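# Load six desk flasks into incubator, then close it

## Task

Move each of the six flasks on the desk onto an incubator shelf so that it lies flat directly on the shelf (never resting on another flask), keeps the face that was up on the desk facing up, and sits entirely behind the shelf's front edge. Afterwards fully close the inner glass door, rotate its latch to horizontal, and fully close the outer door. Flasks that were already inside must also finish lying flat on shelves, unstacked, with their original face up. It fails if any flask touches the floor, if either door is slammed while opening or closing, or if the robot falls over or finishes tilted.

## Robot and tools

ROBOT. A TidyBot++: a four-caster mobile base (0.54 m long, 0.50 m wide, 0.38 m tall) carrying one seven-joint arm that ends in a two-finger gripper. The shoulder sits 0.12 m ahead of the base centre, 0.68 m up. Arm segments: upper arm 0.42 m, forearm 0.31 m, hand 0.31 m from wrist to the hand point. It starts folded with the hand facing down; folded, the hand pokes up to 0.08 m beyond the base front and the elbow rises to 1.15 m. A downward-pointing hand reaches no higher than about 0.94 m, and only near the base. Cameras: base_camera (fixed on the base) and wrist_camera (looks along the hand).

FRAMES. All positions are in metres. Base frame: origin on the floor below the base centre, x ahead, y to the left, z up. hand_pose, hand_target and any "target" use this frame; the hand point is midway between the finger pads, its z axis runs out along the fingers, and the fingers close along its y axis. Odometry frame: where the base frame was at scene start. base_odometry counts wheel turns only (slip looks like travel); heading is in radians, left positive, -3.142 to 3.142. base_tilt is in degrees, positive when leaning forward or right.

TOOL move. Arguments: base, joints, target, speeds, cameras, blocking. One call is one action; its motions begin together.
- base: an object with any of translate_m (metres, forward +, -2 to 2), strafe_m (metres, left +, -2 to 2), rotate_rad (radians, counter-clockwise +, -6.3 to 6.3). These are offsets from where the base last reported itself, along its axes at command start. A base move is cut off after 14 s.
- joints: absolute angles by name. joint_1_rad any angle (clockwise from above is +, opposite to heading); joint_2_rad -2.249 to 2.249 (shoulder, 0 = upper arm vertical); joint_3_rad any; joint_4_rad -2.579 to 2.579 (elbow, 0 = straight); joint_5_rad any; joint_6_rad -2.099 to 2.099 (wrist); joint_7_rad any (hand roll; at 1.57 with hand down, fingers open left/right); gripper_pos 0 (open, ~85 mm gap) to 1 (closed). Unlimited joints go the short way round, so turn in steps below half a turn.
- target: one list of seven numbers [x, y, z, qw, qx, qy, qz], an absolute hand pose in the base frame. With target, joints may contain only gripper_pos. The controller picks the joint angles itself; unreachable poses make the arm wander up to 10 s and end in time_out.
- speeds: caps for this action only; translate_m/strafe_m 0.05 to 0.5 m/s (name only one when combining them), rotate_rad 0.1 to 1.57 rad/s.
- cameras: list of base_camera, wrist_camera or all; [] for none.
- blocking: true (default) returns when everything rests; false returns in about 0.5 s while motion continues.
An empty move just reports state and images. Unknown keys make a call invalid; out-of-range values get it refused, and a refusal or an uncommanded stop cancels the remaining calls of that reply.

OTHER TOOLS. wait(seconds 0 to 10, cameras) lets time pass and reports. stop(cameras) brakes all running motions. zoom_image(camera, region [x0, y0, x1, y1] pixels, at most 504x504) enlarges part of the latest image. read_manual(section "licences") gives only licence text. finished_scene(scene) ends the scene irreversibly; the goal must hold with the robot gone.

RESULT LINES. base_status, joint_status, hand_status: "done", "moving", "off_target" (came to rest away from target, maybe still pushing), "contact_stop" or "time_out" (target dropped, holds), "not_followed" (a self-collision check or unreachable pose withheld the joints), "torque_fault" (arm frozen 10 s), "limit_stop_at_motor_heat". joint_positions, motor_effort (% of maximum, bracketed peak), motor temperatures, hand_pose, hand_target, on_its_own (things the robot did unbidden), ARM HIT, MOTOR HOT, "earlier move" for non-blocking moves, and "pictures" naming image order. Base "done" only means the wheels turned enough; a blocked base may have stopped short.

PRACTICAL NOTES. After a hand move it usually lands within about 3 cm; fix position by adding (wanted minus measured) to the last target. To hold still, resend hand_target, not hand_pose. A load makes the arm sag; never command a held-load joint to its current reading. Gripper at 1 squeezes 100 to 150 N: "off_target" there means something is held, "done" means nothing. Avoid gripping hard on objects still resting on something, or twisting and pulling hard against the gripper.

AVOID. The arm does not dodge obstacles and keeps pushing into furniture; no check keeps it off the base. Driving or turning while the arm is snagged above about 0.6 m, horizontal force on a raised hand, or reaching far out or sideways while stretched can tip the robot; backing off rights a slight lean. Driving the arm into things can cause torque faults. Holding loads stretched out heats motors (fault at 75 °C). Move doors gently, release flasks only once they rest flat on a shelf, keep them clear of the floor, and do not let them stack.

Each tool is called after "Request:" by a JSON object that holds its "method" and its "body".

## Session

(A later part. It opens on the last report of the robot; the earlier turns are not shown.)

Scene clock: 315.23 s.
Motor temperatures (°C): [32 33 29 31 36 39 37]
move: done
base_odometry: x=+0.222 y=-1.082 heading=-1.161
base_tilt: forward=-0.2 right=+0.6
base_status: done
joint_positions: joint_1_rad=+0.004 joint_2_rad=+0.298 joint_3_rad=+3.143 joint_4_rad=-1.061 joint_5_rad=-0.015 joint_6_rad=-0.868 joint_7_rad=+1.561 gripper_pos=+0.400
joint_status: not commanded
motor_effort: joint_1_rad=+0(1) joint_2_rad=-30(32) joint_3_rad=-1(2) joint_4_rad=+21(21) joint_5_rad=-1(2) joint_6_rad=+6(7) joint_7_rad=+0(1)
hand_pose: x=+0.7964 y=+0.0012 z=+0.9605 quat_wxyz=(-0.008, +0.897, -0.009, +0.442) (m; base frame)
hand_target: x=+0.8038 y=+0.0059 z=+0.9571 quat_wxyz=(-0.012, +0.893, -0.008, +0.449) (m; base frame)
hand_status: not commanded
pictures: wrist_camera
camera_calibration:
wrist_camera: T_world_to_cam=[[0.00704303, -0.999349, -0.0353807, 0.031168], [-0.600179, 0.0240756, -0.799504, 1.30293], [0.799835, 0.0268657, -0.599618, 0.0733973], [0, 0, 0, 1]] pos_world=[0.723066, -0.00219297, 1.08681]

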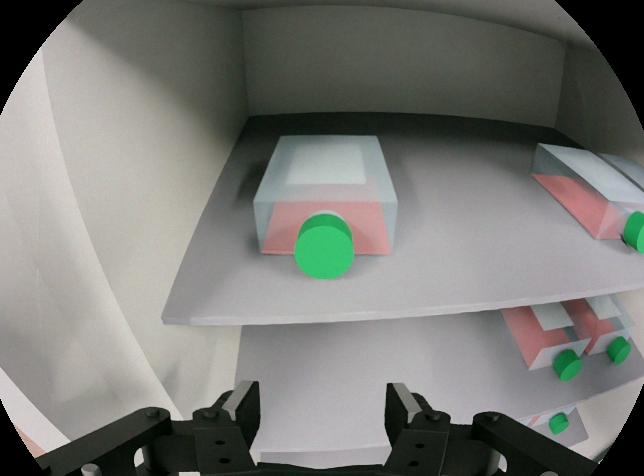

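Request:
{"method": "move", "body": {"base": {"translate_m":-0.45}, "speeds": {"translate_m":0.45}, "cameras": []}}

Request:
{"method": "move", "body": {"base": {"translate_m":-0.83,"strafe_m":0.3,"rotate_rad":1.602}, "speeds": {"translate_m":0.45,"rotate_rad":0.8}, "joints": {"joint_1_rad":0.08,"joint_2_rad":0.3,"joint_4_rad":-0.93,"joint_6_rad":-1.02,"gripper_pos":0.3}}}

Scene clock: 324.17 s.
Motor temperatures (°C): [32 33 29 31 36 39 37]
move: done
base_odometry: x=+0.043 y=-0.669 heading=-1.161
base_tilt: forward=-0.3 right=+0.6
base_status: done
joint_positions: joint_1_rad=+0.004 joint_2_rad=+0.304 joint_3_rad=+3.143 joint_4_rad=-1.061 joint_5_rad=-0.015 joint_6_rad=-0.868 joint_7_rad=+1.561 gripper_pos=+0.400
joint_status: not commanded
motor_effort: joint_1_rad=+0(2) joint_2_rad=-31(35) joint_3_rad=+0(2) joint_4_rad=+20(22) joint_5_rad=-1(1) joint_6_rad=+6(7) joint_7_rad=+0(1)
hand_pose: x=+0.7981 y=+0.0012 z=+0.9559 quat_wxyz=(-0.008, +0.899, -0.009, +0.439) (m; base frame)
hand_target: x=+0.8038 y=+0.0059 z=+0.9571 quat_wxyz=(-0.012, +0.893, -0.008, +0.449) (m; base frame)
hand_status: not commanded
pictures: none
No camera images: "cameras" was empty.

Scene clock: 327.53 s.
Motor temperatures (°C): [32 33 29 31 36 39 37]
move: done
base_odometry: x=-0.013 y=+0.212 heading=+0.442
base_tilt: forward=-0.3 right=+0.5
base_status: done
joint_positions: joint_1_rad=+0.067 joint_2_rad=+0.309 joint_3_rad=+3.133 joint_4_rad=-0.952 joint_5_rad=-0.015 joint_6_rad=-0.949 joint_7_rad=+1.561 gripper_pos=+0.300
joint_status: all done
motor_effort: joint_1_rad=+0(7) joint_2_rad=-31(34) joint_3_rad=-1(5) joint_4_rad=+20(22) joint_5_rad=-1(2) joint_6_rad=+7(7) joint_7_rad=+0(2)
hand_pose: x=+0.7952 y=-0.0357 z=+0.9927 quat_wxyz=(+0.003, +0.893, -0.033, +0.449) (m; base frame)
hand_target: x=+0.7802 y=-0.0463 z=+0.9934 quat_wxyz=(+0.005, +0.901, -0.042, +0.431) (m; base frame)
hand_status: not commanded
pictures: base_camera, wrist_camera
camera_calibration:
wrist_camera: T_world_to_cam=[[-0.0447493, -0.998276, -0.0379931, 0.0392035], [-0.584646, 0.057008, -0.809283, 1.32746], [0.810053, -0.0140023, -0.586189, 0.0717879], [0, 0, 0, 1]] pos_world=[0.719697, -0.0355348, 1.11786]

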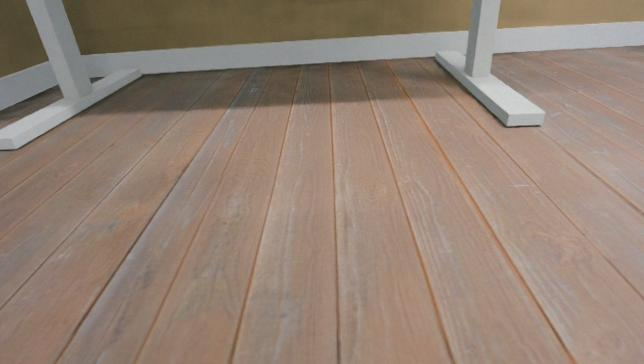

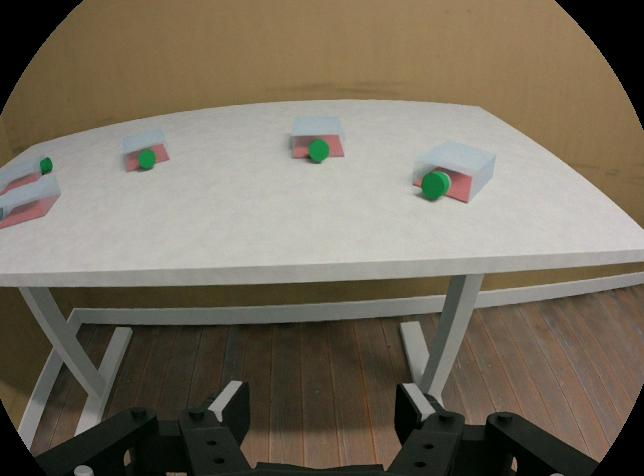

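Request:
{"method": "move", "body": {"base": {"translate_m":0.365,"strafe_m":-0.01}, "speeds": {"translate_m":0.3}, "cameras": []}}

Request:
{"method": "move", "body": {"joints": {"joint_2_rad":0.275,"joint_4_rad":-1.17,"joint_6_rad":-0.7}, "cameras": ["wrist_camera"]}}

Scene clock: 332.70 s.
Motor temperatures (°C): [32 33 29 31 36 39 37]
move: done
base_odometry: x=+0.321 y=+0.359 heading=+0.442
base_tilt: forward=-0.3 right=+0.6
base_status: done
joint_positions: joint_1_rad=+0.067 joint_2_rad=+0.308 joint_3_rad=+3.133 joint_4_rad=-0.952 joint_5_rad=-0.015 joint_6_rad=-0.951 joint_7_rad=+1.561 gripper_pos=+0.300
joint_status: not commanded
motor_effort: joint_1_rad=+0(1) joint_2_rad=-31(34) joint_3_rad=-1(2) joint_4_rad=+20(21) joint_5_rad=-1(1) joint_6_rad=+6(7) joint_7_rad=+0(1)
hand_pose: x=+0.7946 y=-0.0359 z=+0.9929 quat_wxyz=(+0.003, +0.893, -0.033, +0.449) (m; base frame)
hand_target: x=+0.7802 y=-0.0463 z=+0.9934 quat_wxyz=(+0.005, +0.901, -0.042, +0.431) (m; base frame)
hand_status: not commanded
pictures: none
No camera images: "cameras" was empty.

Scene clock: 333.97 s.
Motor temperatures (°C): [32 33 29 31 36 39 37]
move: done
base_odometry: x=+0.321 y=+0.359 heading=+0.442
base_tilt: forward=-0.3 right=+0.6
base_status: not commanded
joint_positions: joint_1_rad=+0.067 joint_2_rad=+0.303 joint_3_rad=+3.133 joint_4_rad=-1.154 joint_5_rad=-0.015 joint_6_rad=-0.764 joint_7_rad=+1.561 gripper_pos=+0.300
joint_status: all done
motor_effort: joint_1_rad=+0(0) joint_2_rad=-31(33) joint_3_rad=-1(2) joint_4_rad=+21(22) joint_5_rad=-1(1) joint_6_rad=+6(7) joint_7_rad=+0(1)
hand_pose: x=+0.8036 y=-0.0368 z=+0.9310 quat_wxyz=(+0.003, +0.895, -0.034, +0.445) (m; base frame)
hand_target: x=+0.8047 y=-0.0496 z=+0.9571 quat_wxyz=(+0.007, +0.877, -0.043, +0.478) (m; base frame)
hand_status: not commanded
pictures: wrist_camera
camera_calibration:
wrist_camera: T_world_to_cam=[[-0.0481111, -0.998096, -0.0386024, 0.0394354], [-0.592653, 0.059634, -0.803247, 1.28339], [0.80402, -0.0157673, -0.594393, 0.0412022], [0, 0, 0, 1]] pos_world=[0.729375, -0.0365237, 1.05689]

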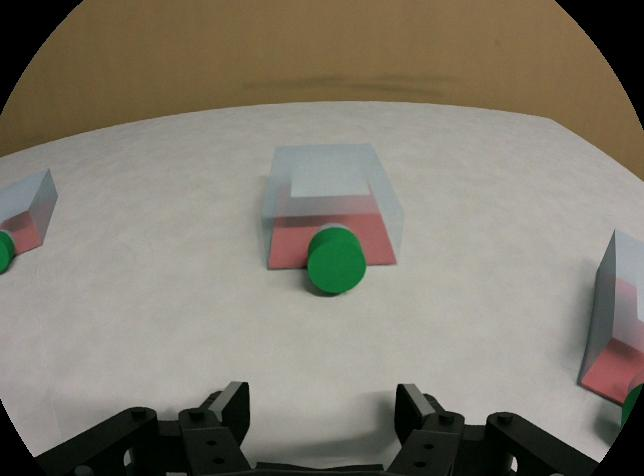

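Request:
{"method": "move", "body": {"base": {"translate_m":0.097,"strafe_m":-0.011}, "speeds": {"translate_m":0.12}, "cameras": ["wrist_camera"]}}

Scene clock: 338.83 s.
Motor temperatures (°C): [32 33 29 31 36 39 37]
move: done
base_odometry: x=+0.414 y=+0.391 heading=+0.443
base_tilt: forward=-0.3 right=+0.6
base_status: done
joint_positions: joint_1_rad=+0.068 joint_2_rad=+0.292 joint_3_rad=+3.133 joint_4_rad=-1.154 joint_5_rad=-0.015 joint_6_rad=-0.758 joint_7_rad=+1.561 gripper_pos=+0.300
joint_status: not commanded
motor_effort: joint_1_rad=+0(1) joint_2_rad=-30(34) joint_3_rad=-1(2) joint_4_rad=+21(22) joint_5_rad=-1(1) joint_6_rad=+6(7) joint_7_rad=+1(1)
hand_pose: x=+0.8017 y=-0.0368 z=+0.9396 quat_wxyz=(+0.003, +0.892, -0.034, +0.452) (m; base frame)
hand_target: x=+0.8047 y=-0.0496 z=+0.9571 quat_wxyz=(+0.007, +0.877, -0.043, +0.478) (m; base frame)
hand_status: not commanded
pictures: wrist_camera
camera_calibration:
wrist_camera: T_world_to_cam=[[-0.0476663, -0.998125, -0.0383855, 0.0391758], [-0.57985, 0.0589414, -0.812589, 1.28765], [0.813328, -0.0164753, -0.581572, 0.0283993], [0, 0, 0, 1]] pos_world=[0.72541, -0.0363254, 1.06435]

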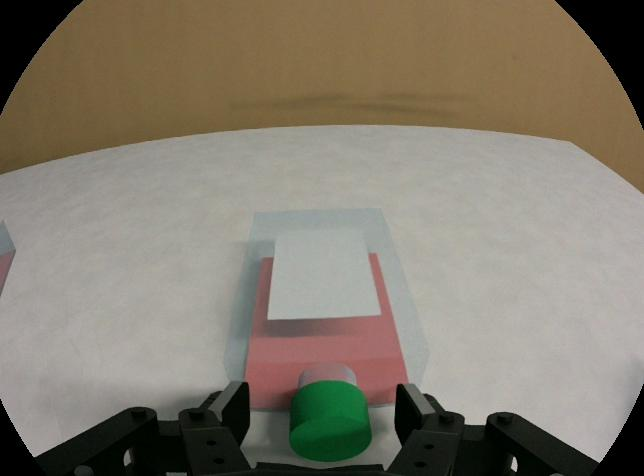

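Request:
{"method": "move", "body": {"joints": {"joint_2_rad":0.297,"joint_4_rad":-1.18,"joint_6_rad":-0.69}, "cameras": []}}

Request:
{"method": "move", "body": {"joints": {"gripper_pos":0.72}, "cameras": ["wrist_camera"]}}

Scene clock: 340.37 s.
Motor temperatures (°C): [32 33 29 31 36 39 37]
move: done
base_odometry: x=+0.414 y=+0.391 heading=+0.443
base_tilt: forward=-0.2 right=+0.5
base_status: not commanded
joint_positions: joint_1_rad=+0.068 joint_2_rad=+0.294 joint_3_rad=+3.133 joint_4_rad=-1.162 joint_5_rad=-0.015 joint_6_rad=-0.749 joint_7_rad=+1.561 gripper_pos=+0.300
joint_status: all done
motor_effort: joint_1_rad=+0(0) joint_2_rad=-31(32) joint_3_rad=-2(2) joint_4_rad=+21(21) joint_5_rad=-1(1) joint_6_rad=+6(7) joint_7_rad=+0(1)
hand_pose: x=+0.8028 y=-0.0369 z=+0.9363 quat_wxyz=(+0.003, +0.892, -0.034, +0.451) (m; base frame)
hand_target: x=+0.8109 y=-0.0501 z=+0.9388 quat_wxyz=(+0.007, +0.882, -0.044, +0.468) (m; base frame)
hand_status: not commanded
pictures: none
No camera images: "cameras" was empty.

Scene clock: 341.13 s.
Motor temperatures (°C): [32 33 29 31 36 39 37]
move: off_target
base_odometry: x=+0.414 y=+0.391 heading=+0.443
base_tilt: forward=-0.3 right=+0.6
base_status: not commanded
joint_positions: joint_1_rad=+0.068 joint_2_rad=+0.294 joint_3_rad=+3.133 joint_4_rad=-1.162 joint_5_rad=-0.015 joint_6_rad=-0.748 joint_7_rad=+1.561 gripper_pos=+0.682
joint_status: gripper_pos off_target (ended at +0.682, target +0.720)
motor_effort: joint_1_rad=+0(0) joint_2_rad=-31(32) joint_3_rad=-1(2) joint_4_rad=+21(21) joint_5_rad=-1(1) joint_6_rad=+6(7) joint_7_rad=+0(1)
hand_pose: x=+0.8030 y=-0.0369 z=+0.9365 quat_wxyz=(+0.003, +0.891, -0.034, +0.452) (m; base frame)
hand_target: x=+0.8109 y=-0.0501 z=+0.9388 quat_wxyz=(+0.007, +0.882, -0.044, +0.468) (m; base frame)
hand_status: not commanded
pictures: wrist_camera
camera_calibration:
wrist_camera: T_world_to_cam=[[-0.0477722, -0.998118, -0.0384508, 0.039162], [-0.57912, 0.0590413, -0.813101, 1.28582], [0.813841, -0.016576, -0.580851, 0.0243342], [0, 0, 0, 1]] pos_world=[0.726712, -0.0364249, 1.06114]

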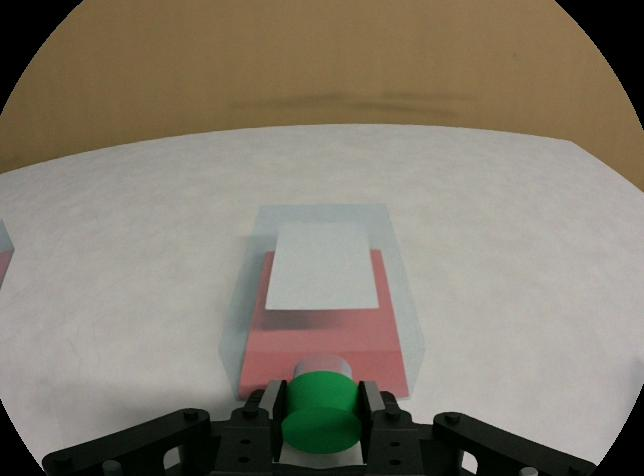

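Request:
{"method": "move", "body": {"joints": {"joint_2_rad":0.28,"joint_4_rad":-1.09,"joint_6_rad":-0.85,"gripper_pos":0.8}, "cameras": []}}

Request:
{"method": "move", "body": {"joints": {"joint_2_rad":0.287,"joint_4_rad":-0.925,"joint_6_rad":-1.04}, "cameras": []}}

Request:
{"method": "move", "body": {"base": {"translate_m":-0.32}, "speeds": {"translate_m":0.4}, "joints": {"joint_1_rad":0.0}, "cameras": ["wrist_camera"]}}

Request:
{"method": "move", "body": {"base": {"translate_m":-0.611,"strafe_m":-0.894,"rotate_rad":-1.604}, "speeds": {"strafe_m":0.45,"rotate_rad":0.6}}}

Request:
{"method": "zoom_image", "body": {"camera": "base_camera", "region": [200, 0, 600, 200]}}

Scene clock: 345.97 s.
Motor temperatures (°C): [32 33 29 31 36 39 37]
move: off_target
base_odometry: x=+0.414 y=+0.391 heading=+0.443
base_tilt: forward=-0.2 right=+0.6
base_status: not commanded
joint_positions: joint_1_rad=+0.068 joint_2_rad=+0.294 joint_3_rad=+3.133 joint_4_rad=-1.116 joint_5_rad=-0.015 joint_6_rad=-0.807 joint_7_rad=+1.561 gripper_pos=+0.682
joint_status: gripper_pos off_target (ended at +0.682, target +0.800); the others done
motor_effort: joint_1_rad=+0(0) joint_2_rad=-31(33) joint_3_rad=-1(2) joint_4_rad=+22(23) joint_5_rad=-1(1) joint_6_rad=+7(8) joint_7_rad=+0(1)
hand_pose: x=+0.7986 y=-0.0365 z=+0.9478 quat_wxyz=(+0.003, +0.894, -0.034, +0.446) (m; base frame)
hand_target: x=+0.7896 y=-0.0477 z=+0.9607 quat_wxyz=(+0.006, +0.895, -0.043, +0.445) (m; base frame)
hand_status: not commanded
pictures: none
No camera images: "cameras" was empty.

Scene clock: 347.10 s.
Motor temperatures (°C): [32 33 29 31 36 39 37]
move: done
base_odometry: x=+0.414 y=+0.391 heading=+0.443
base_tilt: forward=-0.3 right=+0.6
base_status: not commanded
joint_positions: joint_1_rad=+0.068 joint_2_rad=+0.294 joint_3_rad=+3.133 joint_4_rad=-0.952 joint_5_rad=-0.015 joint_6_rad=-0.969 joint_7_rad=+1.561 gripper_pos=+0.682
joint_status: all done
motor_effort: joint_1_rad=+0(0) joint_2_rad=-31(33) joint_3_rad=-1(2) joint_4_rad=+21(23) joint_5_rad=-1(1) joint_6_rad=+7(9) joint_7_rad=+0(1)
hand_pose: x=+0.7866 y=-0.0354 z=+0.9981 quat_wxyz=(+0.003, +0.894, -0.033, +0.447) (m; base frame)
hand_target: x=+0.7727 y=-0.0457 z=+0.9998 quat_wxyz=(+0.005, +0.902, -0.042, +0.430) (m; base frame)
hand_status: not commanded
pictures: none
No camera images: "cameras" was empty.

Scene clock: 349.10 s.
Motor temperatures (°C): [32 33 29 31 36 39 37]
move: done
base_odometry: x=+0.125 y=+0.254 heading=+0.443
base_tilt: forward=-0.3 right=+0.6
base_status: done
joint_positions: joint_1_rad=+0.005 joint_2_rad=+0.292 joint_3_rad=+3.137 joint_4_rad=-0.951 joint_5_rad=-0.015 joint_6_rad=-0.976 joint_7_rad=+1.561 gripper_pos=+0.682
joint_status: all done
motor_effort: joint_1_rad=+0(3) joint_2_rad=-30(34) joint_3_rad=-1(4) joint_4_rad=+21(22) joint_5_rad=-1(1) joint_6_rad=+7(8) joint_7_rad=-1(1)
hand_pose: x=+0.7858 y=+0.0041 z=+0.9981 quat_wxyz=(-0.010, +0.895, -0.006, +0.445) (m; base frame)
hand_target: x=+0.7742 y=+0.0067 z=+0.9998 quat_wxyz=(-0.012, +0.903, -0.006, +0.430) (m; base frame)
hand_status: not commanded
pictures: wrist_camera
camera_calibration:
wrist_camera: T_world_to_cam=[[0.0134343, -0.999234, -0.0367535, 0.0317409], [-0.593919, 0.0215961, -0.804235, 1.32643], [0.804413, 0.032633, -0.593174, 0.0943335], [0, 0, 0, 1]] pos_world=[0.711485, -0.0000076258, 1.12389]

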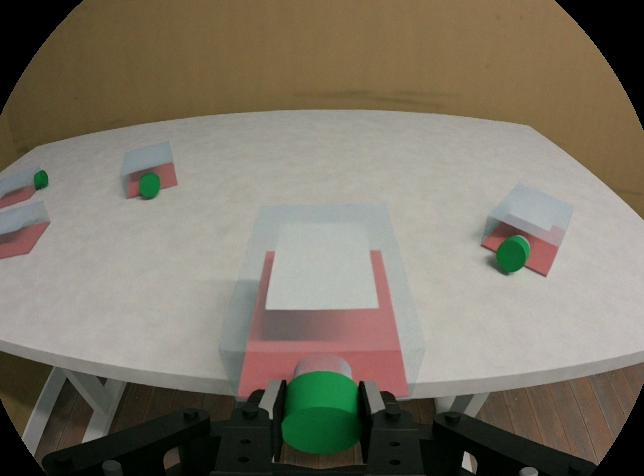

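Scene clock: 352.80 s.
Motor temperatures (°C): [32 33 29 31 36 39 37]
move: done
base_odometry: x=-0.044 y=-0.816 heading=-1.162
base_tilt: forward=-0.3 right=+0.6
base_status: done
joint_positions: joint_1_rad=+0.007 joint_2_rad=+0.294 joint_3_rad=+3.145 joint_4_rad=-0.951 joint_5_rad=-0.015 joint_6_rad=-0.976 joint_7_rad=+1.561 gripper_pos=+0.682
joint_status: not commanded
motor_effort: joint_1_rad=+0(6) joint_2_rad=-31(34) joint_3_rad=-1(4) joint_4_rad=+21(21) joint_5_rad=-1(2) joint_6_rad=+7(7) joint_7_rad=+0(1)
hand_pose: x=+0.7865 y=-0.0011 z=+0.9968 quat_wxyz=(-0.007, +0.896, -0.010, +0.444) (m; base frame)
hand_target: x=+0.7742 y=+0.0067 z=+0.9998 quat_wxyz=(-0.012, +0.903, -0.006, +0.430) (m; base frame)
hand_status: not commanded
pictures: base_camera, wrist_camera
camera_calibration:
wrist_camera: T_world_to_cam=[[0.00454095, -0.999395, -0.0344919, 0.0313081], [-0.595257, 0.0250141, -0.803146, 1.32592], [0.803523, 0.0241786, -0.594783, 0.0955073], [0, 0, 0, 1]] pos_world=[0.712379, -0.0041869, 1.12279]

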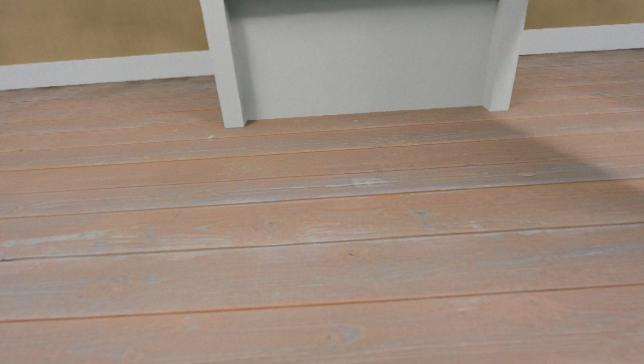

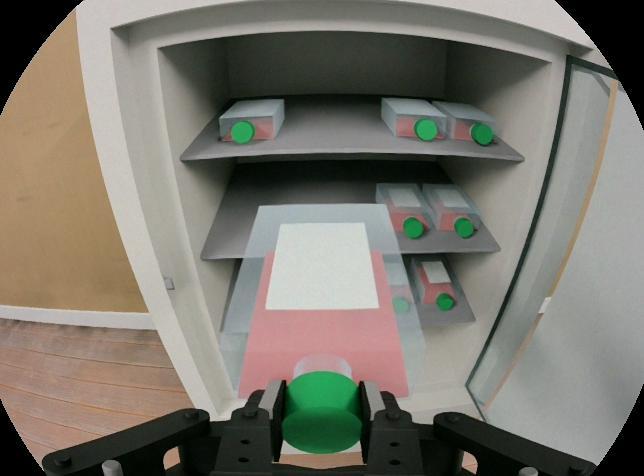

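Scaled by 1.260.

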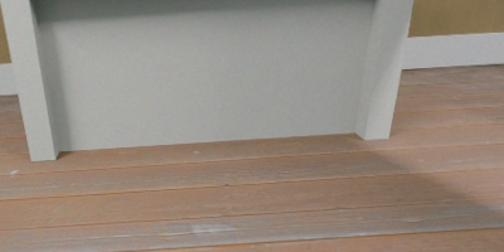

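Request:
{"method": "move", "body": {"base": {"translate_m":0.435,"strafe_m":-0.023}, "speeds": {"translate_m":0.2}}}

Scene clock: 360.23 s.
Motor temperatures (°C): [32 33 29 31 36 39 37]
move: done
base_odometry: x=+0.107 y=-1.224 heading=-1.162
base_tilt: forward=-0.3 right=+0.6
base_status: done
joint_positions: joint_1_rad=+0.007 joint_2_rad=+0.296 joint_3_rad=+3.145 joint_4_rad=-0.951 joint_5_rad=-0.015 joint_6_rad=-0.977 joint_7_rad=+1.561 gripper_pos=+0.682
joint_status: not commanded
motor_effort: joint_1_rad=+0(1) joint_2_rad=-31(34) joint_3_rad=+0(2) joint_4_rad=+21(21) joint_5_rad=-1(1) joint_6_rad=+7(8) joint_7_rad=+1(1)
hand_pose: x=+0.7870 y=-0.0011 z=+0.9953 quat_wxyz=(-0.007, +0.896, -0.010, +0.443) (m; base frame)
hand_target: x=+0.7742 y=+0.0067 z=+0.9998 quat_wxyz=(-0.012, +0.903, -0.006, +0.430) (m; base frame)
hand_status: not commanded
pictures: base_camera, wrist_camera
camera_calibration:
wrist_camera: T_world_to_cam=[[0.00444874, -0.999395, -0.0345022, 0.0313368], [-0.59744, 0.0250116, -0.801523, 1.32515], [0.801901, 0.0241788, -0.596967, 0.0976267], [0, 0, 0, 1]] pos_world=[0.713273, -0.00418691, 1.1215]

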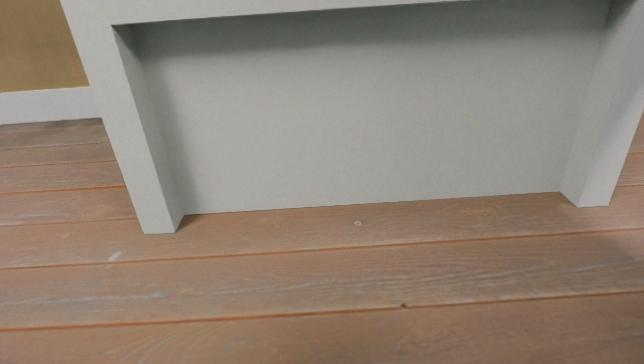

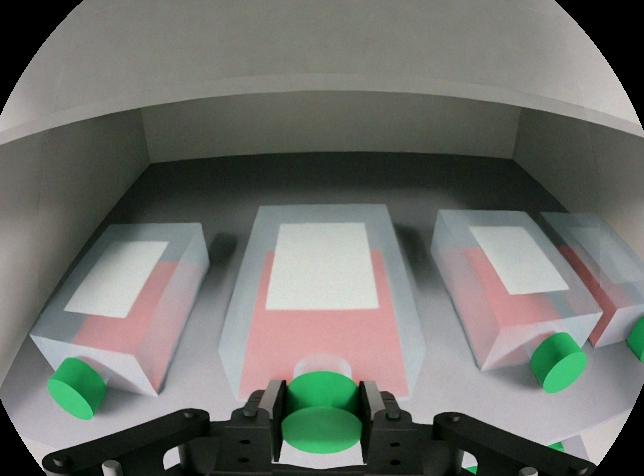

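Request:
{"method": "move", "body": {"joints": {"joint_2_rad":0.285,"joint_4_rad":-1.0,"joint_6_rad":-0.9}, "cameras": []}}

Request:
{"method": "move", "body": {"base": {"translate_m":0.016}, "speeds": {"translate_m":0.08}, "joints": {"joint_2_rad":0.29,"joint_4_rad":-1.025,"joint_6_rad":-0.88}, "cameras": ["wrist_camera"]}}

Scene clock: 364.13 s.
Motor temperatures (°C): [32 33 29 31 36 39 37]
move: done
base_odometry: x=+0.107 y=-1.224 heading=-1.162
base_tilt: forward=-0.3 right=+0.5
base_status: not commanded
joint_positions: joint_1_rad=+0.007 joint_2_rad=+0.296 joint_3_rad=+3.145 joint_4_rad=-0.993 joint_5_rad=-0.015 joint_6_rad=-0.934 joint_7_rad=+1.561 gripper_pos=+0.682
joint_status: all done
motor_effort: joint_1_rad=+0(0) joint_2_rad=-31(32) joint_3_rad=-1(2) joint_4_rad=+21(22) joint_5_rad=+0(1) joint_6_rad=+7(8) joint_7_rad=+0(1)
hand_pose: x=+0.7910 y=-0.0012 z=+0.9830 quat_wxyz=(-0.007, +0.896, -0.010, +0.443) (m; base frame)
hand_target: x=+0.7933 y=+0.0062 z=+0.9949 quat_wxyz=(-0.012, +0.888, -0.007, +0.460) (m; base frame)
hand_status: not commanded
pictures: none
No camera images: "cameras" was empty.

Scene clock: 364.83 s.
Motor temperatures (°C): [32 33 29 31 36 39 37]
move: done
base_odometry: x=+0.114 y=-1.239 heading=-1.163
base_tilt: forward=-0.3 right=+0.5
base_status: done
joint_positions: joint_1_rad=+0.007 joint_2_rad=+0.294 joint_3_rad=+3.145 joint_4_rad=-1.010 joint_5_rad=-0.015 joint_6_rad=-0.925 joint_7_rad=+1.561 gripper_pos=+0.682
joint_status: all done
motor_effort: joint_1_rad=+0(1) joint_2_rad=-30(33) joint_3_rad=-1(2) joint_4_rad=+20(22) joint_5_rad=+0(1) joint_6_rad=+5(8) joint_7_rad=+1(1)
hand_pose: x=+0.7905 y=-0.0013 z=+0.9767 quat_wxyz=(-0.007, +0.898, -0.010, +0.440) (m; base frame)
hand_target: x=+0.7960 y=+0.0062 z=+0.9827 quat_wxyz=(-0.012, +0.890, -0.007, +0.456) (m; base frame)
hand_status: not commanded
pictures: wrist_camera
camera_calibration:
wrist_camera: T_world_to_cam=[[0.00356501, -0.999389, -0.0347772, 0.0314306], [-0.602187, 0.0256191, -0.797944, 1.3126], [0.798347, 0.0237871, -0.601728, 0.0911404], [0, 0, 0, 1]] pos_world=[0.71756, -0.00438437, 1.10332]

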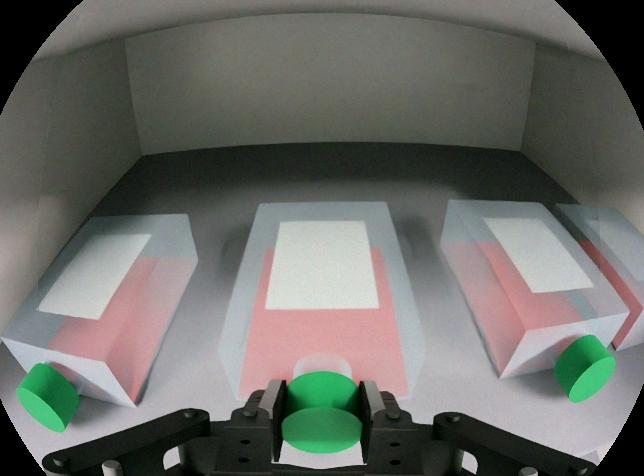

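Request:
{"method": "move", "body": {"joints": {"joint_2_rad":0.305,"joint_4_rad":-1.055,"joint_6_rad":-0.835}, "cameras": []}}

Request:
{"method": "move", "body": {"joints": {"joint_2_rad":0.318,"joint_4_rad":-1.07,"joint_6_rad":-0.82}, "cameras": ["wrist_camera"]}}

Scene clock: 366.53 s.
Motor temperatures (°C): [32 33 29 31 36 39 37]
move: done
base_odometry: x=+0.113 y=-1.239 heading=-1.163
base_tilt: forward=-0.2 right=+0.6
base_status: not commanded
joint_positions: joint_1_rad=+0.007 joint_2_rad=+0.291 joint_3_rad=+3.145 joint_4_rad=-1.033 joint_5_rad=-0.015 joint_6_rad=-0.891 joint_7_rad=+1.561 gripper_pos=+0.682
joint_status: all done
motor_effort: joint_1_rad=+0(0) joint_2_rad=-26(30) joint_3_rad=+0(2) joint_4_rad=+20(21) joint_5_rad=-1(1) joint_6_rad=+7(7) joint_7_rad=-1(1)
hand_pose: x=+0.7937 y=-0.0014 z=+0.9749 quat_wxyz=(-0.007, +0.894, -0.010, +0.447) (m; base frame)
hand_target: x=+0.8053 y=+0.0060 z=+0.9670 quat_wxyz=(-0.012, +0.890, -0.007, +0.456) (m; base frame)
hand_status: not commanded
pictures: none
No camera images: "cameras" was empty.

Scene clock: 367.07 s.
Motor temperatures (°C): [32 33 29 31 36 39 37]
move: done
base_odometry: x=+0.113 y=-1.239 heading=-1.163
base_tilt: forward=-0.3 right=+0.6
base_status: not commanded
joint_positions: joint_1_rad=+0.007 joint_2_rad=+0.290 joint_3_rad=+3.145 joint_4_rad=-1.041 joint_5_rad=-0.015 joint_6_rad=-0.878 joint_7_rad=+1.561 gripper_pos=+0.682
joint_status: all done
motor_effort: joint_1_rad=+0(1) joint_2_rad=-24(27) joint_3_rad=+0(2) joint_4_rad=+19(20) joint_5_rad=-1(1) joint_6_rad=+6(7) joint_7_rad=+0(1)
hand_pose: x=+0.7947 y=-0.0015 z=+0.9741 quat_wxyz=(-0.007, +0.893, -0.010, +0.450) (m; base frame)
hand_target: x=+0.8099 y=+0.0059 z=+0.9535 quat_wxyz=(-0.012, +0.893, -0.008, +0.450) (m; base frame)
hand_status: not commanded
pictures: wrist_camera
camera_calibration:
wrist_camera: T_world_to_cam=[[0.00355082, -0.999392, -0.0346788, 0.0310845], [-0.585815, 0.0260264, -0.810027, 1.31173], [0.810437, 0.0231916, -0.585366, 0.0607258], [0, 0, 0, 1]] pos_world=[0.719105, -0.00448232, 1.09916]

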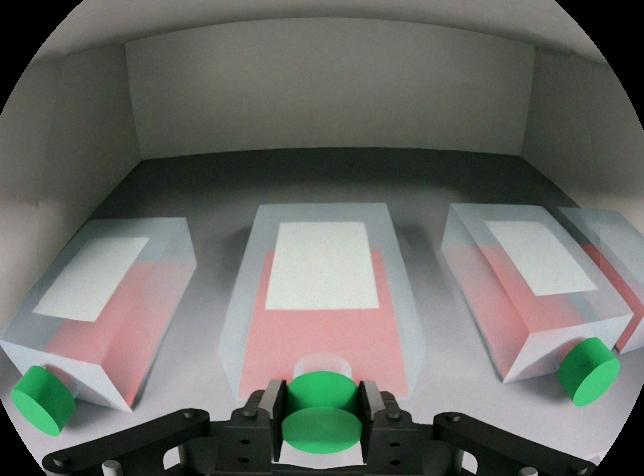

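Request:
{"method": "move", "body": {"joints": {"joint_2_rad":0.305,"joint_4_rad":-1.06,"joint_6_rad":-0.825}, "cameras": []}}

Request:
{"method": "move", "body": {"joints": {"gripper_pos":0.42}, "cameras": []}}

Request:
{"method": "move", "body": {"base": {"translate_m":-0.1}, "speeds": {"translate_m":0.1}, "cameras": ["wrist_camera"]}}

Scene clock: 368.67 s.
Motor temperatures (°C): [32 33 29 31 36 39 37]
move: done
base_odometry: x=+0.113 y=-1.239 heading=-1.163
base_tilt: forward=-0.3 right=+0.6
base_status: not commanded
joint_positions: joint_1_rad=+0.007 joint_2_rad=+0.290 joint_3_rad=+3.145 joint_4_rad=-1.042 joint_5_rad=-0.015 joint_6_rad=-0.878 joint_7_rad=+1.561 gripper_pos=+0.682
joint_status: all done
motor_effort: joint_1_rad=+0(1) joint_2_rad=-25(26) joint_3_rad=-1(1) joint_4_rad=+19(21) joint_5_rad=-1(1) joint_6_rad=+6(7) joint_7_rad=+0(1)
hand_pose: x=+0.7946 y=-0.0015 z=+0.9743 quat_wxyz=(-0.007, +0.893, -0.010, +0.450) (m; base frame)
hand_target: x=+0.8066 y=+0.0059 z=+0.9668 quat_wxyz=(-0.012, +0.889, -0.007, +0.458) (m; base frame)
hand_status: not commanded
pictures: none
No camera images: "cameras" was empty.

Scene clock: 369.40 s.
Motor temperatures (°C): [32 33 29 31 36 39 37]
move: done
base_odometry: x=+0.113 y=-1.239 heading=-1.163
base_tilt: forward=-0.3 right=+0.5
base_status: not commanded
joint_positions: joint_1_rad=+0.007 joint_2_rad=+0.290 joint_3_rad=+3.145 joint_4_rad=-1.042 joint_5_rad=-0.015 joint_6_rad=-0.878 joint_7_rad=+1.561 gripper_pos=+0.420
joint_status: all done
motor_effort: joint_1_rad=+0(0) joint_2_rad=-26(26) joint_3_rad=-1(2) joint_4_rad=+20(20) joint_5_rad=-1(1) joint_6_rad=+7(7) joint_7_rad=+0(1)
hand_pose: x=+0.7946 y=-0.0015 z=+0.9743 quat_wxyz=(-0.007, +0.893, -0.010, +0.450) (m; base frame)
hand_target: x=+0.8066 y=+0.0059 z=+0.9668 quat_wxyz=(-0.012, +0.889, -0.007, +0.458) (m; base frame)
hand_status: not commanded
pictures: none
No camera images: "cameras" was empty.

Scene clock: 370.97 s.
Motor temperatures (°C): [32 33 29 31 36 39 37]
move: done
base_odometry: x=+0.074 y=-1.147 heading=-1.163
base_tilt: forward=-0.3 right=+0.6
base_status: done
joint_positions: joint_1_rad=+0.007 joint_2_rad=+0.303 joint_3_rad=+3.145 joint_4_rad=-1.047 joint_5_rad=-0.015 joint_6_rad=-0.867 joint_7_rad=+1.561 gripper_pos=+0.420
joint_status: not commanded
motor_effort: joint_1_rad=+0(2) joint_2_rad=-30(32) joint_3_rad=-1(2) joint_4_rad=+21(21) joint_5_rad=-1(2) joint_6_rad=+7(7) joint_7_rad=+0(2)
hand_pose: x=+0.7999 y=-0.0015 z=+0.9648 quat_wxyz=(-0.007, +0.895, -0.011, +0.446) (m; base frame)
hand_target: x=+0.8066 y=+0.0059 z=+0.9668 quat_wxyz=(-0.012, +0.889, -0.007, +0.458) (m; base frame)
hand_status: not commanded
pictures: wrist_camera
camera_calibration:
wrist_camera: T_world_to_cam=[[0.00307751, -0.999389, -0.0348094, 0.031148], [-0.592247, 0.0262264, -0.80533, 1.30793], [0.805751, 0.0230942, -0.591804, 0.0609773], [0, 0, 0, 1]] pos_world=[0.725387, -0.00458152, 1.09048]

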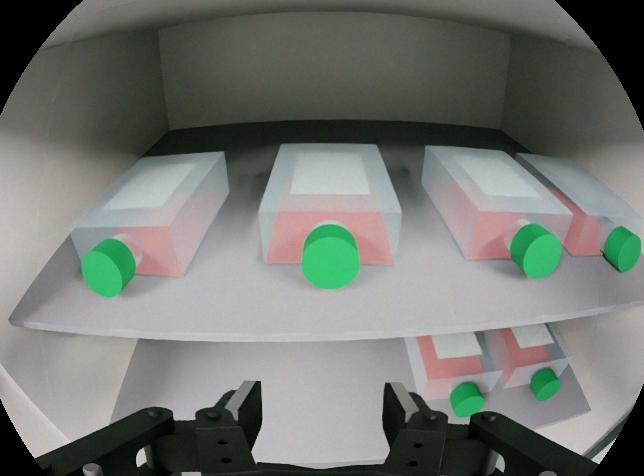

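Request:
{"method": "move", "body": {"base": {"translate_m":-0.5}, "speeds": {"translate_m":0.45}, "cameras": []}}

Request:
{"method": "move", "body": {"base": {"translate_m":-1.3276,"strafe_m":0.6838,"rotate_rad":0.906}, "speeds": {"translate_m":0.5,"rotate_rad":0.4}, "joints": {"joint_1_rad":0.0,"joint_2_rad":0.3,"joint_4_rad":-0.93,"joint_6_rad":-1.02,"gripper_pos":0.3}}}

Scene clock: 383.53 s.
Motor temperatures (°C): [32 33 29 31 36 39 37]
move: done
base_odometry: x=-0.125 y=-0.689 heading=-1.162
base_tilt: forward=-0.3 right=+0.6
base_status: done
joint_positions: joint_1_rad=+0.007 joint_2_rad=+0.306 joint_3_rad=+3.145 joint_4_rad=-1.047 joint_5_rad=-0.015 joint_6_rad=-0.867 joint_7_rad=+1.561 gripper_pos=+0.420
joint_status: not commanded
motor_effort: joint_1_rad=+0(1) joint_2_rad=-30(34) joint_3_rad=-1(2) joint_4_rad=+21(21) joint_5_rad=-1(1) joint_6_rad=+6(7) joint_7_rad=+1(1)
hand_pose: x=+0.8008 y=-0.0015 z=+0.9626 quat_wxyz=(-0.007, +0.896, -0.011, +0.445) (m; base frame)
hand_target: x=+0.8066 y=+0.0059 z=+0.9668 quat_wxyz=(-0.012, +0.889, -0.007, +0.458) (m; base frame)
hand_status: not commanded
pictures: none
No camera images: "cameras" was empty.

Scene clock: 387.90 s.
Motor temperatures (°C): [32 33 29 31 36 39 37]
move: done
base_odometry: x=-0.025 y=+0.802 heading=-0.256
base_tilt: forward=-0.3 right=+0.5
base_status: done
joint_positions: joint_1_rad=-0.002 joint_2_rad=+0.310 joint_3_rad=+3.141 joint_4_rad=-0.952 joint_5_rad=-0.015 joint_6_rad=-0.952 joint_7_rad=+1.561 gripper_pos=+0.300
joint_status: all done
motor_effort: joint_1_rad=+0(5) joint_2_rad=-30(34) joint_3_rad=-1(5) joint_4_rad=+20(22) joint_5_rad=-1(2) joint_6_rad=+6(7) joint_7_rad=+0(1)
hand_pose: x=+0.7959 y=+0.0071 z=+0.9918 quat_wxyz=(-0.010, +0.894, -0.004, +0.448) (m; base frame)
hand_target: x=+0.7818 y=+0.0067 z=+0.9933 quat_wxyz=(-0.012, +0.902, -0.006, +0.431) (m; base frame)
hand_status: not commanded
pictures: base_camera, wrist_camera
camera_calibration:
wrist_camera: T_world_to_cam=[[0.0172786, -0.999213, -0.0357022, 0.0303067], [-0.589328, 0.0186678, -0.807678, 1.32711], [0.807709, 0.0349959, -0.588541, 0.075124], [0, 0, 0, 1]] pos_world=[0.720899, 0.00287966, 1.11717]

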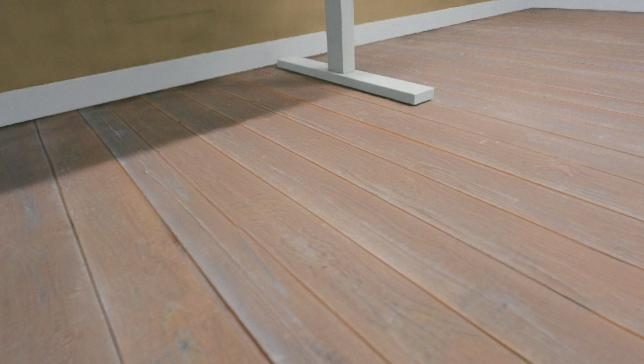

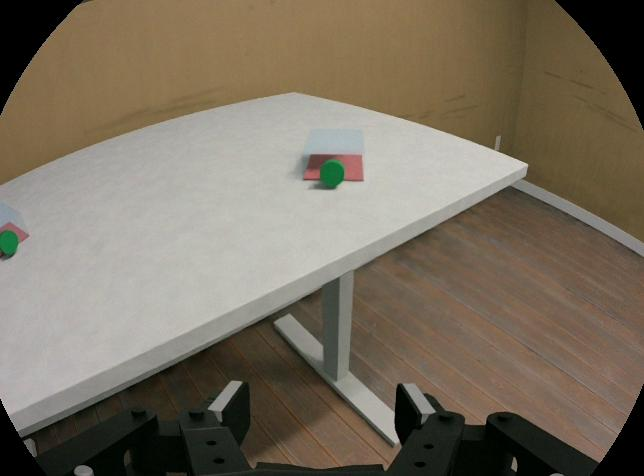

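Request:
{"method": "move", "body": {"base": {"translate_m":0.275,"strafe_m":-0.005}, "speeds": {"translate_m":0.3}, "cameras": []}}

Request:
{"method": "move", "body": {"joints": {"joint_2_rad":0.28,"joint_4_rad":-1.17,"joint_6_rad":-0.7}, "cameras": ["wrist_camera"]}}

Scene clock: 391.40 s.
Motor temperatures (°C): [32 33 29 31 36 39 37]
move: done
base_odometry: x=+0.240 y=+0.727 heading=-0.256
base_tilt: forward=-0.3 right=+0.5
base_status: done
joint_positions: joint_1_rad=-0.002 joint_2_rad=+0.309 joint_3_rad=+3.141 joint_4_rad=-0.951 joint_5_rad=-0.015 joint_6_rad=-0.953 joint_7_rad=+1.561 gripper_pos=+0.300
joint_status: not commanded
motor_effort: joint_1_rad=+0(1) joint_2_rad=-30(34) joint_3_rad=-1(2) joint_4_rad=+20(21) joint_5_rad=-1(1) joint_6_rad=+7(7) joint_7_rad=+0(1)
hand_pose: x=+0.7955 y=+0.0071 z=+0.9922 quat_wxyz=(-0.010, +0.894, -0.004, +0.448) (m; base frame)
hand_target: x=+0.7818 y=+0.0067 z=+0.9933 quat_wxyz=(-0.012, +0.902, -0.006, +0.431) (m; base frame)
hand_status: not commanded
pictures: none
No camera images: "cameras" was empty.

Scene clock: 392.70 s.
Motor temperatures (°C): [32 33 29 31 36 39 37]
move: done
base_odometry: x=+0.240 y=+0.727 heading=-0.256
base_tilt: forward=-0.2 right=+0.6
base_status: not commanded
joint_positions: joint_1_rad=-0.002 joint_2_rad=+0.305 joint_3_rad=+3.141 joint_4_rad=-1.152 joint_5_rad=-0.015 joint_6_rad=-0.763 joint_7_rad=+1.561 gripper_pos=+0.300
joint_status: all done
motor_effort: joint_1_rad=+0(0) joint_2_rad=-31(33) joint_3_rad=+0(2) joint_4_rad=+21(22) joint_5_rad=-1(1) joint_6_rad=+6(7) joint_7_rad=+1(1)
hand_pose: x=+0.8056 y=+0.0065 z=+0.9308 quat_wxyz=(-0.010, +0.896, -0.006, +0.445) (m; base frame)
hand_target: x=+0.8079 y=+0.0054 z=+0.9537 quat_wxyz=(-0.012, +0.880, -0.008, +0.476) (m; base frame)
hand_status: not commanded
pictures: wrist_camera
camera_calibration:
wrist_camera: T_world_to_cam=[[0.0143364, -0.999237, -0.0363286, 0.0303859], [-0.594541, 0.0206931, -0.803799, 1.28407], [0.803937, 0.0331224, -0.593791, 0.0393245], [0, 0, 0, 1]] pos_world=[0.731384, 0.0024887, 1.05659]

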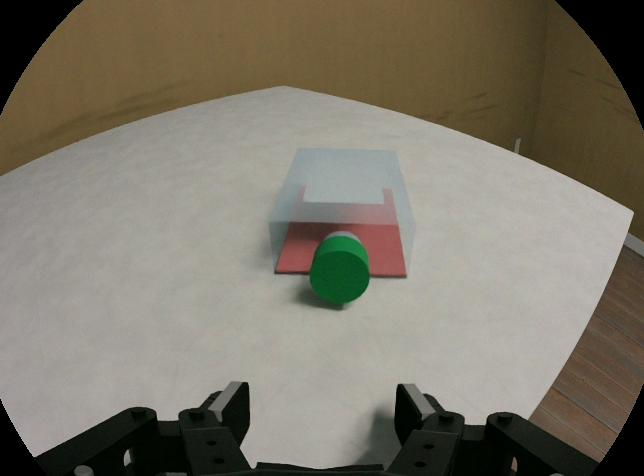

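Request:
{"method": "move", "body": {"base": {"translate_m":0.09,"strafe_m":-0.008}, "speeds": {"translate_m":0.12}, "joints": {"joint_2_rad":0.29,"joint_4_rad":-1.18,"joint_6_rad":-0.69}, "cameras": ["wrist_camera"]}}

Scene clock: 395.30 s.
Motor temperatures (°C): [32 33 29 31 36 39 37]
move: done
base_odometry: x=+0.325 y=+0.697 heading=-0.255
base_tilt: forward=-0.2 right=+0.5
base_status: done
joint_positions: joint_1_rad=-0.002 joint_2_rad=+0.303 joint_3_rad=+3.141 joint_4_rad=-1.163 joint_5_rad=-0.015 joint_6_rad=-0.749 joint_7_rad=+1.561 gripper_pos=+0.300
joint_status: all done
motor_effort: joint_1_rad=+0(1) joint_2_rad=-31(34) joint_3_rad=-2(3) joint_4_rad=+21(22) joint_5_rad=-1(1) joint_6_rad=+6(8) joint_7_rad=+0(2)
hand_pose: x=+0.8062 y=+0.0065 z=+0.9293 quat_wxyz=(-0.010, +0.895, -0.006, +0.447) (m; base frame)
hand_target: x=+0.8109 y=+0.0053 z=+0.9437 quat_wxyz=(-0.012, +0.882, -0.009, +0.471) (m; base frame)
hand_status: not commanded
pictures: wrist_camera
camera_calibration:
wrist_camera: T_world_to_cam=[[0.0143131, -0.999236, -0.036364, 0.0303786], [-0.590674, 0.0208942, -0.806639, 1.28287], [0.806783, 0.0330248, -0.589924, 0.0321382], [0, 0, 0, 1]] pos_world=[0.731394, 0.00248951, 1.05488]

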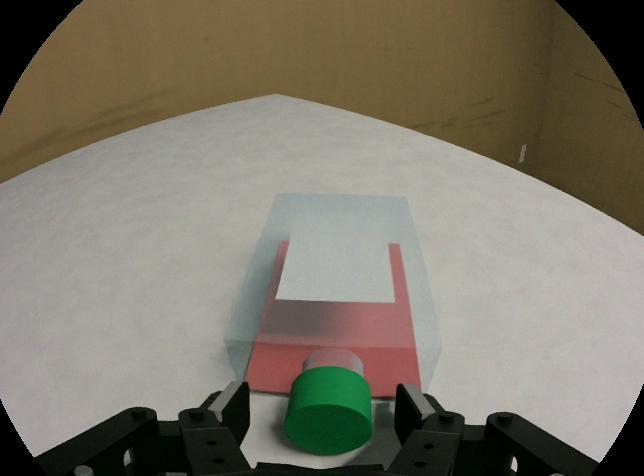

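Request:
{"method": "move", "body": {"joints": {"gripper_pos":0.72}, "cameras": ["wrist_camera"]}}

Request:
{"method": "move", "body": {"joints": {"joint_2_rad":0.28,"joint_4_rad":-1.09,"joint_6_rad":-0.85,"gripper_pos":0.8}, "cameras": []}}

Request:
{"method": "move", "body": {"joints": {"joint_2_rad":0.287,"joint_4_rad":-0.925,"joint_6_rad":-1.04}, "cameras": ["wrist_camera"]}}

Scene clock: 397.53 s.
Motor temperatures (°C): [32 33 29 31 36 39 37]
move: off_target
base_odometry: x=+0.325 y=+0.697 heading=-0.255
base_tilt: forward=-0.3 right=+0.6
base_status: not commanded
joint_positions: joint_1_rad=-0.002 joint_2_rad=+0.302 joint_3_rad=+3.141 joint_4_rad=-1.163 joint_5_rad=-0.015 joint_6_rad=-0.743 joint_7_rad=+1.561 gripper_pos=+0.680
joint_status: gripper_pos off_target (ended at +0.680, target +0.720)
motor_effort: joint_1_rad=+0(1) joint_2_rad=-29(31) joint_3_rad=-1(2) joint_4_rad=+20(21) joint_5_rad=-1(1) joint_6_rad=+5(7) joint_7_rad=+0(1)
hand_pose: x=+0.8068 y=+0.0065 z=+0.9317 quat_wxyz=(-0.010, +0.893, -0.006, +0.450) (m; base frame)
hand_target: x=+0.8109 y=+0.0053 z=+0.9437 quat_wxyz=(-0.012, +0.882, -0.009, +0.471) (m; base frame)
hand_status: not commanded
pictures: wrist_camera
camera_calibration:
wrist_camera: T_world_to_cam=[[0.0144231, -0.999237, -0.0362881, 0.0301873], [-0.585106, 0.0209952, -0.810685, 1.28434], [0.810828, 0.032925, -0.584357, 0.0245813], [0, 0, 0, 1]] pos_world=[0.73111, 0.00238996, 1.05666]

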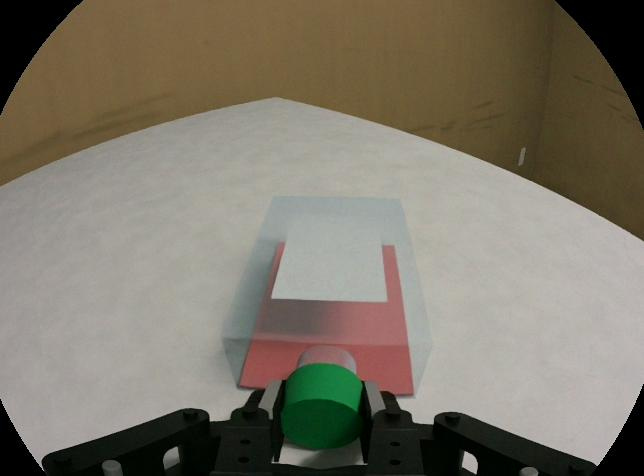

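Scene clock: 398.40 s.
Motor temperatures (°C): [32 33 29 31 36 39 37]
move: off_target
base_odometry: x=+0.325 y=+0.697 heading=-0.255
base_tilt: forward=-0.3 right=+0.5
base_status: not commanded
joint_positions: joint_1_rad=-0.002 joint_2_rad=+0.301 joint_3_rad=+3.141 joint_4_rad=-1.117 joint_5_rad=-0.015 joint_6_rad=-0.806 joint_7_rad=+1.561 gripper_pos=+0.680
joint_status: gripper_pos off_target (ended at +0.680, target +0.800); the others done
motor_effort: joint_1_rad=+0(0) joint_2_rad=-32(33) joint_3_rad=-1(2) joint_4_rad=+22(22) joint_5_rad=-1(1) joint_6_rad=+7(8) joint_7_rad=+1(1)
hand_pose: x=+0.8015 y=+0.0067 z=+0.9423 quat_wxyz=(-0.010, +0.897, -0.006, +0.443) (m; base frame)
hand_target: x=+0.7913 y=+0.0060 z=+0.9607 quat_wxyz=(-0.012, +0.896, -0.007, +0.445) (m; base frame)
hand_status: not commanded
pictures: none
No camera images: "cameras" was empty.

Scene clock: 399.73 s.
Motor temperatures (°C): [32 33 29 31 36 39 37]
move: done
base_odometry: x=+0.325 y=+0.697 heading=-0.255
base_tilt: forward=-0.2 right=+0.6
base_status: not commanded
joint_positions: joint_1_rad=-0.002 joint_2_rad=+0.301 joint_3_rad=+3.141 joint_4_rad=-0.953 joint_5_rad=-0.015 joint_6_rad=-0.970 joint_7_rad=+1.561 gripper_pos=+0.680
joint_status: all done
motor_effort: joint_1_rad=+0(0) joint_2_rad=-32(34) joint_3_rad=+0(2) joint_4_rad=+21(23) joint_5_rad=-1(1) joint_6_rad=+7(9) joint_7_rad=+1(1)
hand_pose: x=+0.7895 y=+0.0071 z=+0.9924 quat_wxyz=(-0.010, +0.897, -0.004, +0.443) (m; base frame)
hand_target: x=+0.7742 y=+0.0067 z=+0.9998 quat_wxyz=(-0.012, +0.903, -0.006, +0.430) (m; base frame)
hand_status: not commanded
pictures: wrist_camera
camera_calibration:
wrist_camera: T_world_to_cam=[[0.0172156, -0.999212, -0.0357673, 0.0305597], [-0.598326, 0.0183651, -0.801042, 1.32438], [0.801068, 0.0351909, -0.597538, 0.0947638], [0, 0, 0, 1]] pos_world=[0.715974, 0.00287839, 1.1186]

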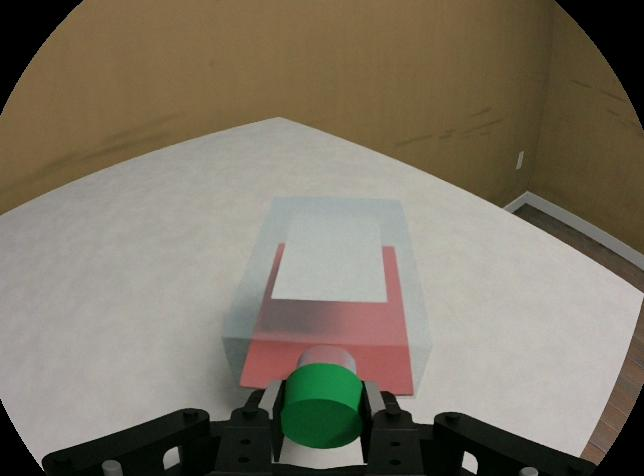

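Request:
{"method": "move", "body": {"base": {"translate_m":-0.3}, "speeds": {"translate_m":0.4}, "cameras": []}}

Request:
{"method": "move", "body": {"base": {"translate_m":0.4324,"strafe_m":-1.4727,"rotate_rad":-0.907}, "speeds": {"strafe_m":0.45,"rotate_rad":0.4}, "cameras": []}}

Request:
{"method": "move", "body": {"joints": {"joint_1_rad":0.0,"joint_2_rad":0.285,"joint_4_rad":-1.485,"joint_6_rad":-0.375}}}

Request:
{"method": "zoom_image", "body": {"camera": "base_camera", "region": [200, 0, 600, 200]}}

Scene clock: 406.30 s.
Motor temperatures (°C): [32 33 29 31 36 39 37]
move: done
base_odometry: x=+0.035 y=+0.773 heading=-0.255
base_tilt: forward=-0.3 right=+0.6
base_status: done
joint_positions: joint_1_rad=-0.002 joint_2_rad=+0.295 joint_3_rad=+3.141 joint_4_rad=-0.952 joint_5_rad=-0.015 joint_6_rad=-0.977 joint_7_rad=+1.561 gripper_pos=+0.680
joint_status: not commanded
motor_effort: joint_1_rad=+0(2) joint_2_rad=-31(35) joint_3_rad=+0(2) joint_4_rad=+21(22) joint_5_rad=-1(2) joint_6_rad=+7(8) joint_7_rad=+0(1)
hand_pose: x=+0.7866 y=+0.0070 z=+0.9951 quat_wxyz=(-0.010, +0.897, -0.004, +0.443) (m; base frame)
hand_target: x=+0.7742 y=+0.0067 z=+0.9998 quat_wxyz=(-0.012, +0.903, -0.006, +0.430) (m; base frame)
hand_status: not commanded
pictures: none
No camera images: "cameras" was empty.

Scene clock: 411.00 s.
Motor temperatures (°C): [32 33 29 31 36 39 37]
move: done
base_odometry: x=+0.082 y=-0.762 heading=-1.162
base_tilt: forward=-0.3 right=+0.6
base_status: done
joint_positions: joint_1_rad=+0.002 joint_2_rad=+0.297 joint_3_rad=+3.142 joint_4_rad=-0.952 joint_5_rad=-0.015 joint_6_rad=-0.977 joint_7_rad=+1.561 gripper_pos=+0.680
joint_status: not commanded
motor_effort: joint_1_rad=+0(7) joint_2_rad=-30(34) joint_3_rad=-1(5) joint_4_rad=+21(22) joint_5_rad=-1(2) joint_6_rad=+7(8) joint_7_rad=+1(1)
hand_pose: x=+0.7871 y=+0.0036 z=+0.9941 quat_wxyz=(-0.009, +0.897, -0.007, +0.442) (m; base frame)
hand_target: x=+0.7742 y=+0.0067 z=+0.9998 quat_wxyz=(-0.012, +0.903, -0.006, +0.430) (m; base frame)
hand_status: not commanded
pictures: none
No camera images: "cameras" was empty.

Scene clock: 413.13 s.
Motor temperatures (°C): [32 33 29 31 36 39 37]
move: done
base_odometry: x=+0.082 y=-0.762 heading=-1.162
base_tilt: forward=-0.3 right=+0.5
base_status: not commanded
joint_positions: joint_1_rad=+0.002 joint_2_rad=+0.297 joint_3_rad=+3.142 joint_4_rad=-1.472 joint_5_rad=-0.015 joint_6_rad=-0.443 joint_7_rad=+1.561 gripper_pos=+0.680
joint_status: all done
motor_effort: joint_1_rad=+0(1) joint_2_rad=-31(34) joint_3_rad=-1(2) joint_4_rad=+22(23) joint_5_rad=-1(1) joint_6_rad=+7(8) joint_7_rad=+1(2)
hand_pose: x=+0.7998 y=+0.0017 z=+0.8364 quat_wxyz=(-0.007, +0.894, -0.010, +0.448) (m; base frame)
hand_target: x=+0.8068 y=+0.0036 z=+0.8543 quat_wxyz=(-0.010, +0.878, -0.011, +0.478) (m; base frame)
hand_status: not commanded
pictures: base_camera, wrist_camera
camera_calibration:
wrist_camera: T_world_to_cam=[[0.00436161, -0.999354, -0.0356818, 0.0295719], [-0.587641, 0.0263096, -0.808694, 1.20354], [0.80911, 0.0244953, -0.587147, -0.0216028], [0, 0, 0, 1]] pos_world=[0.7246, -0.00158267, 0.961666]

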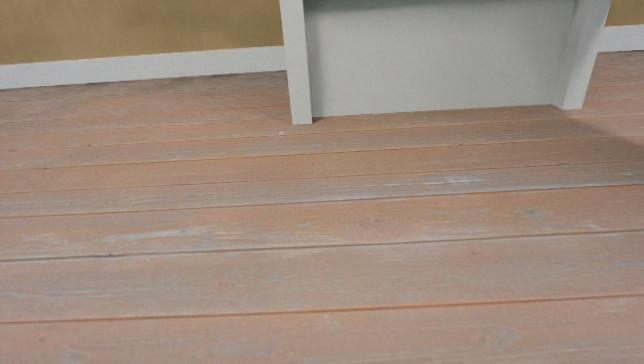

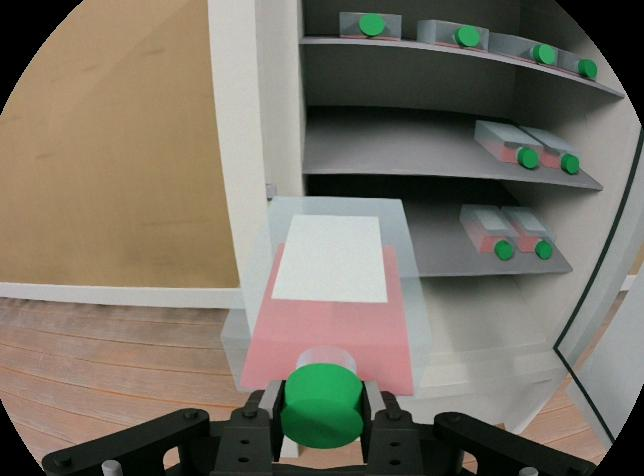

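Scaled by 1.260.

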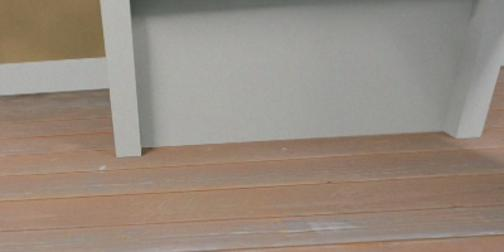

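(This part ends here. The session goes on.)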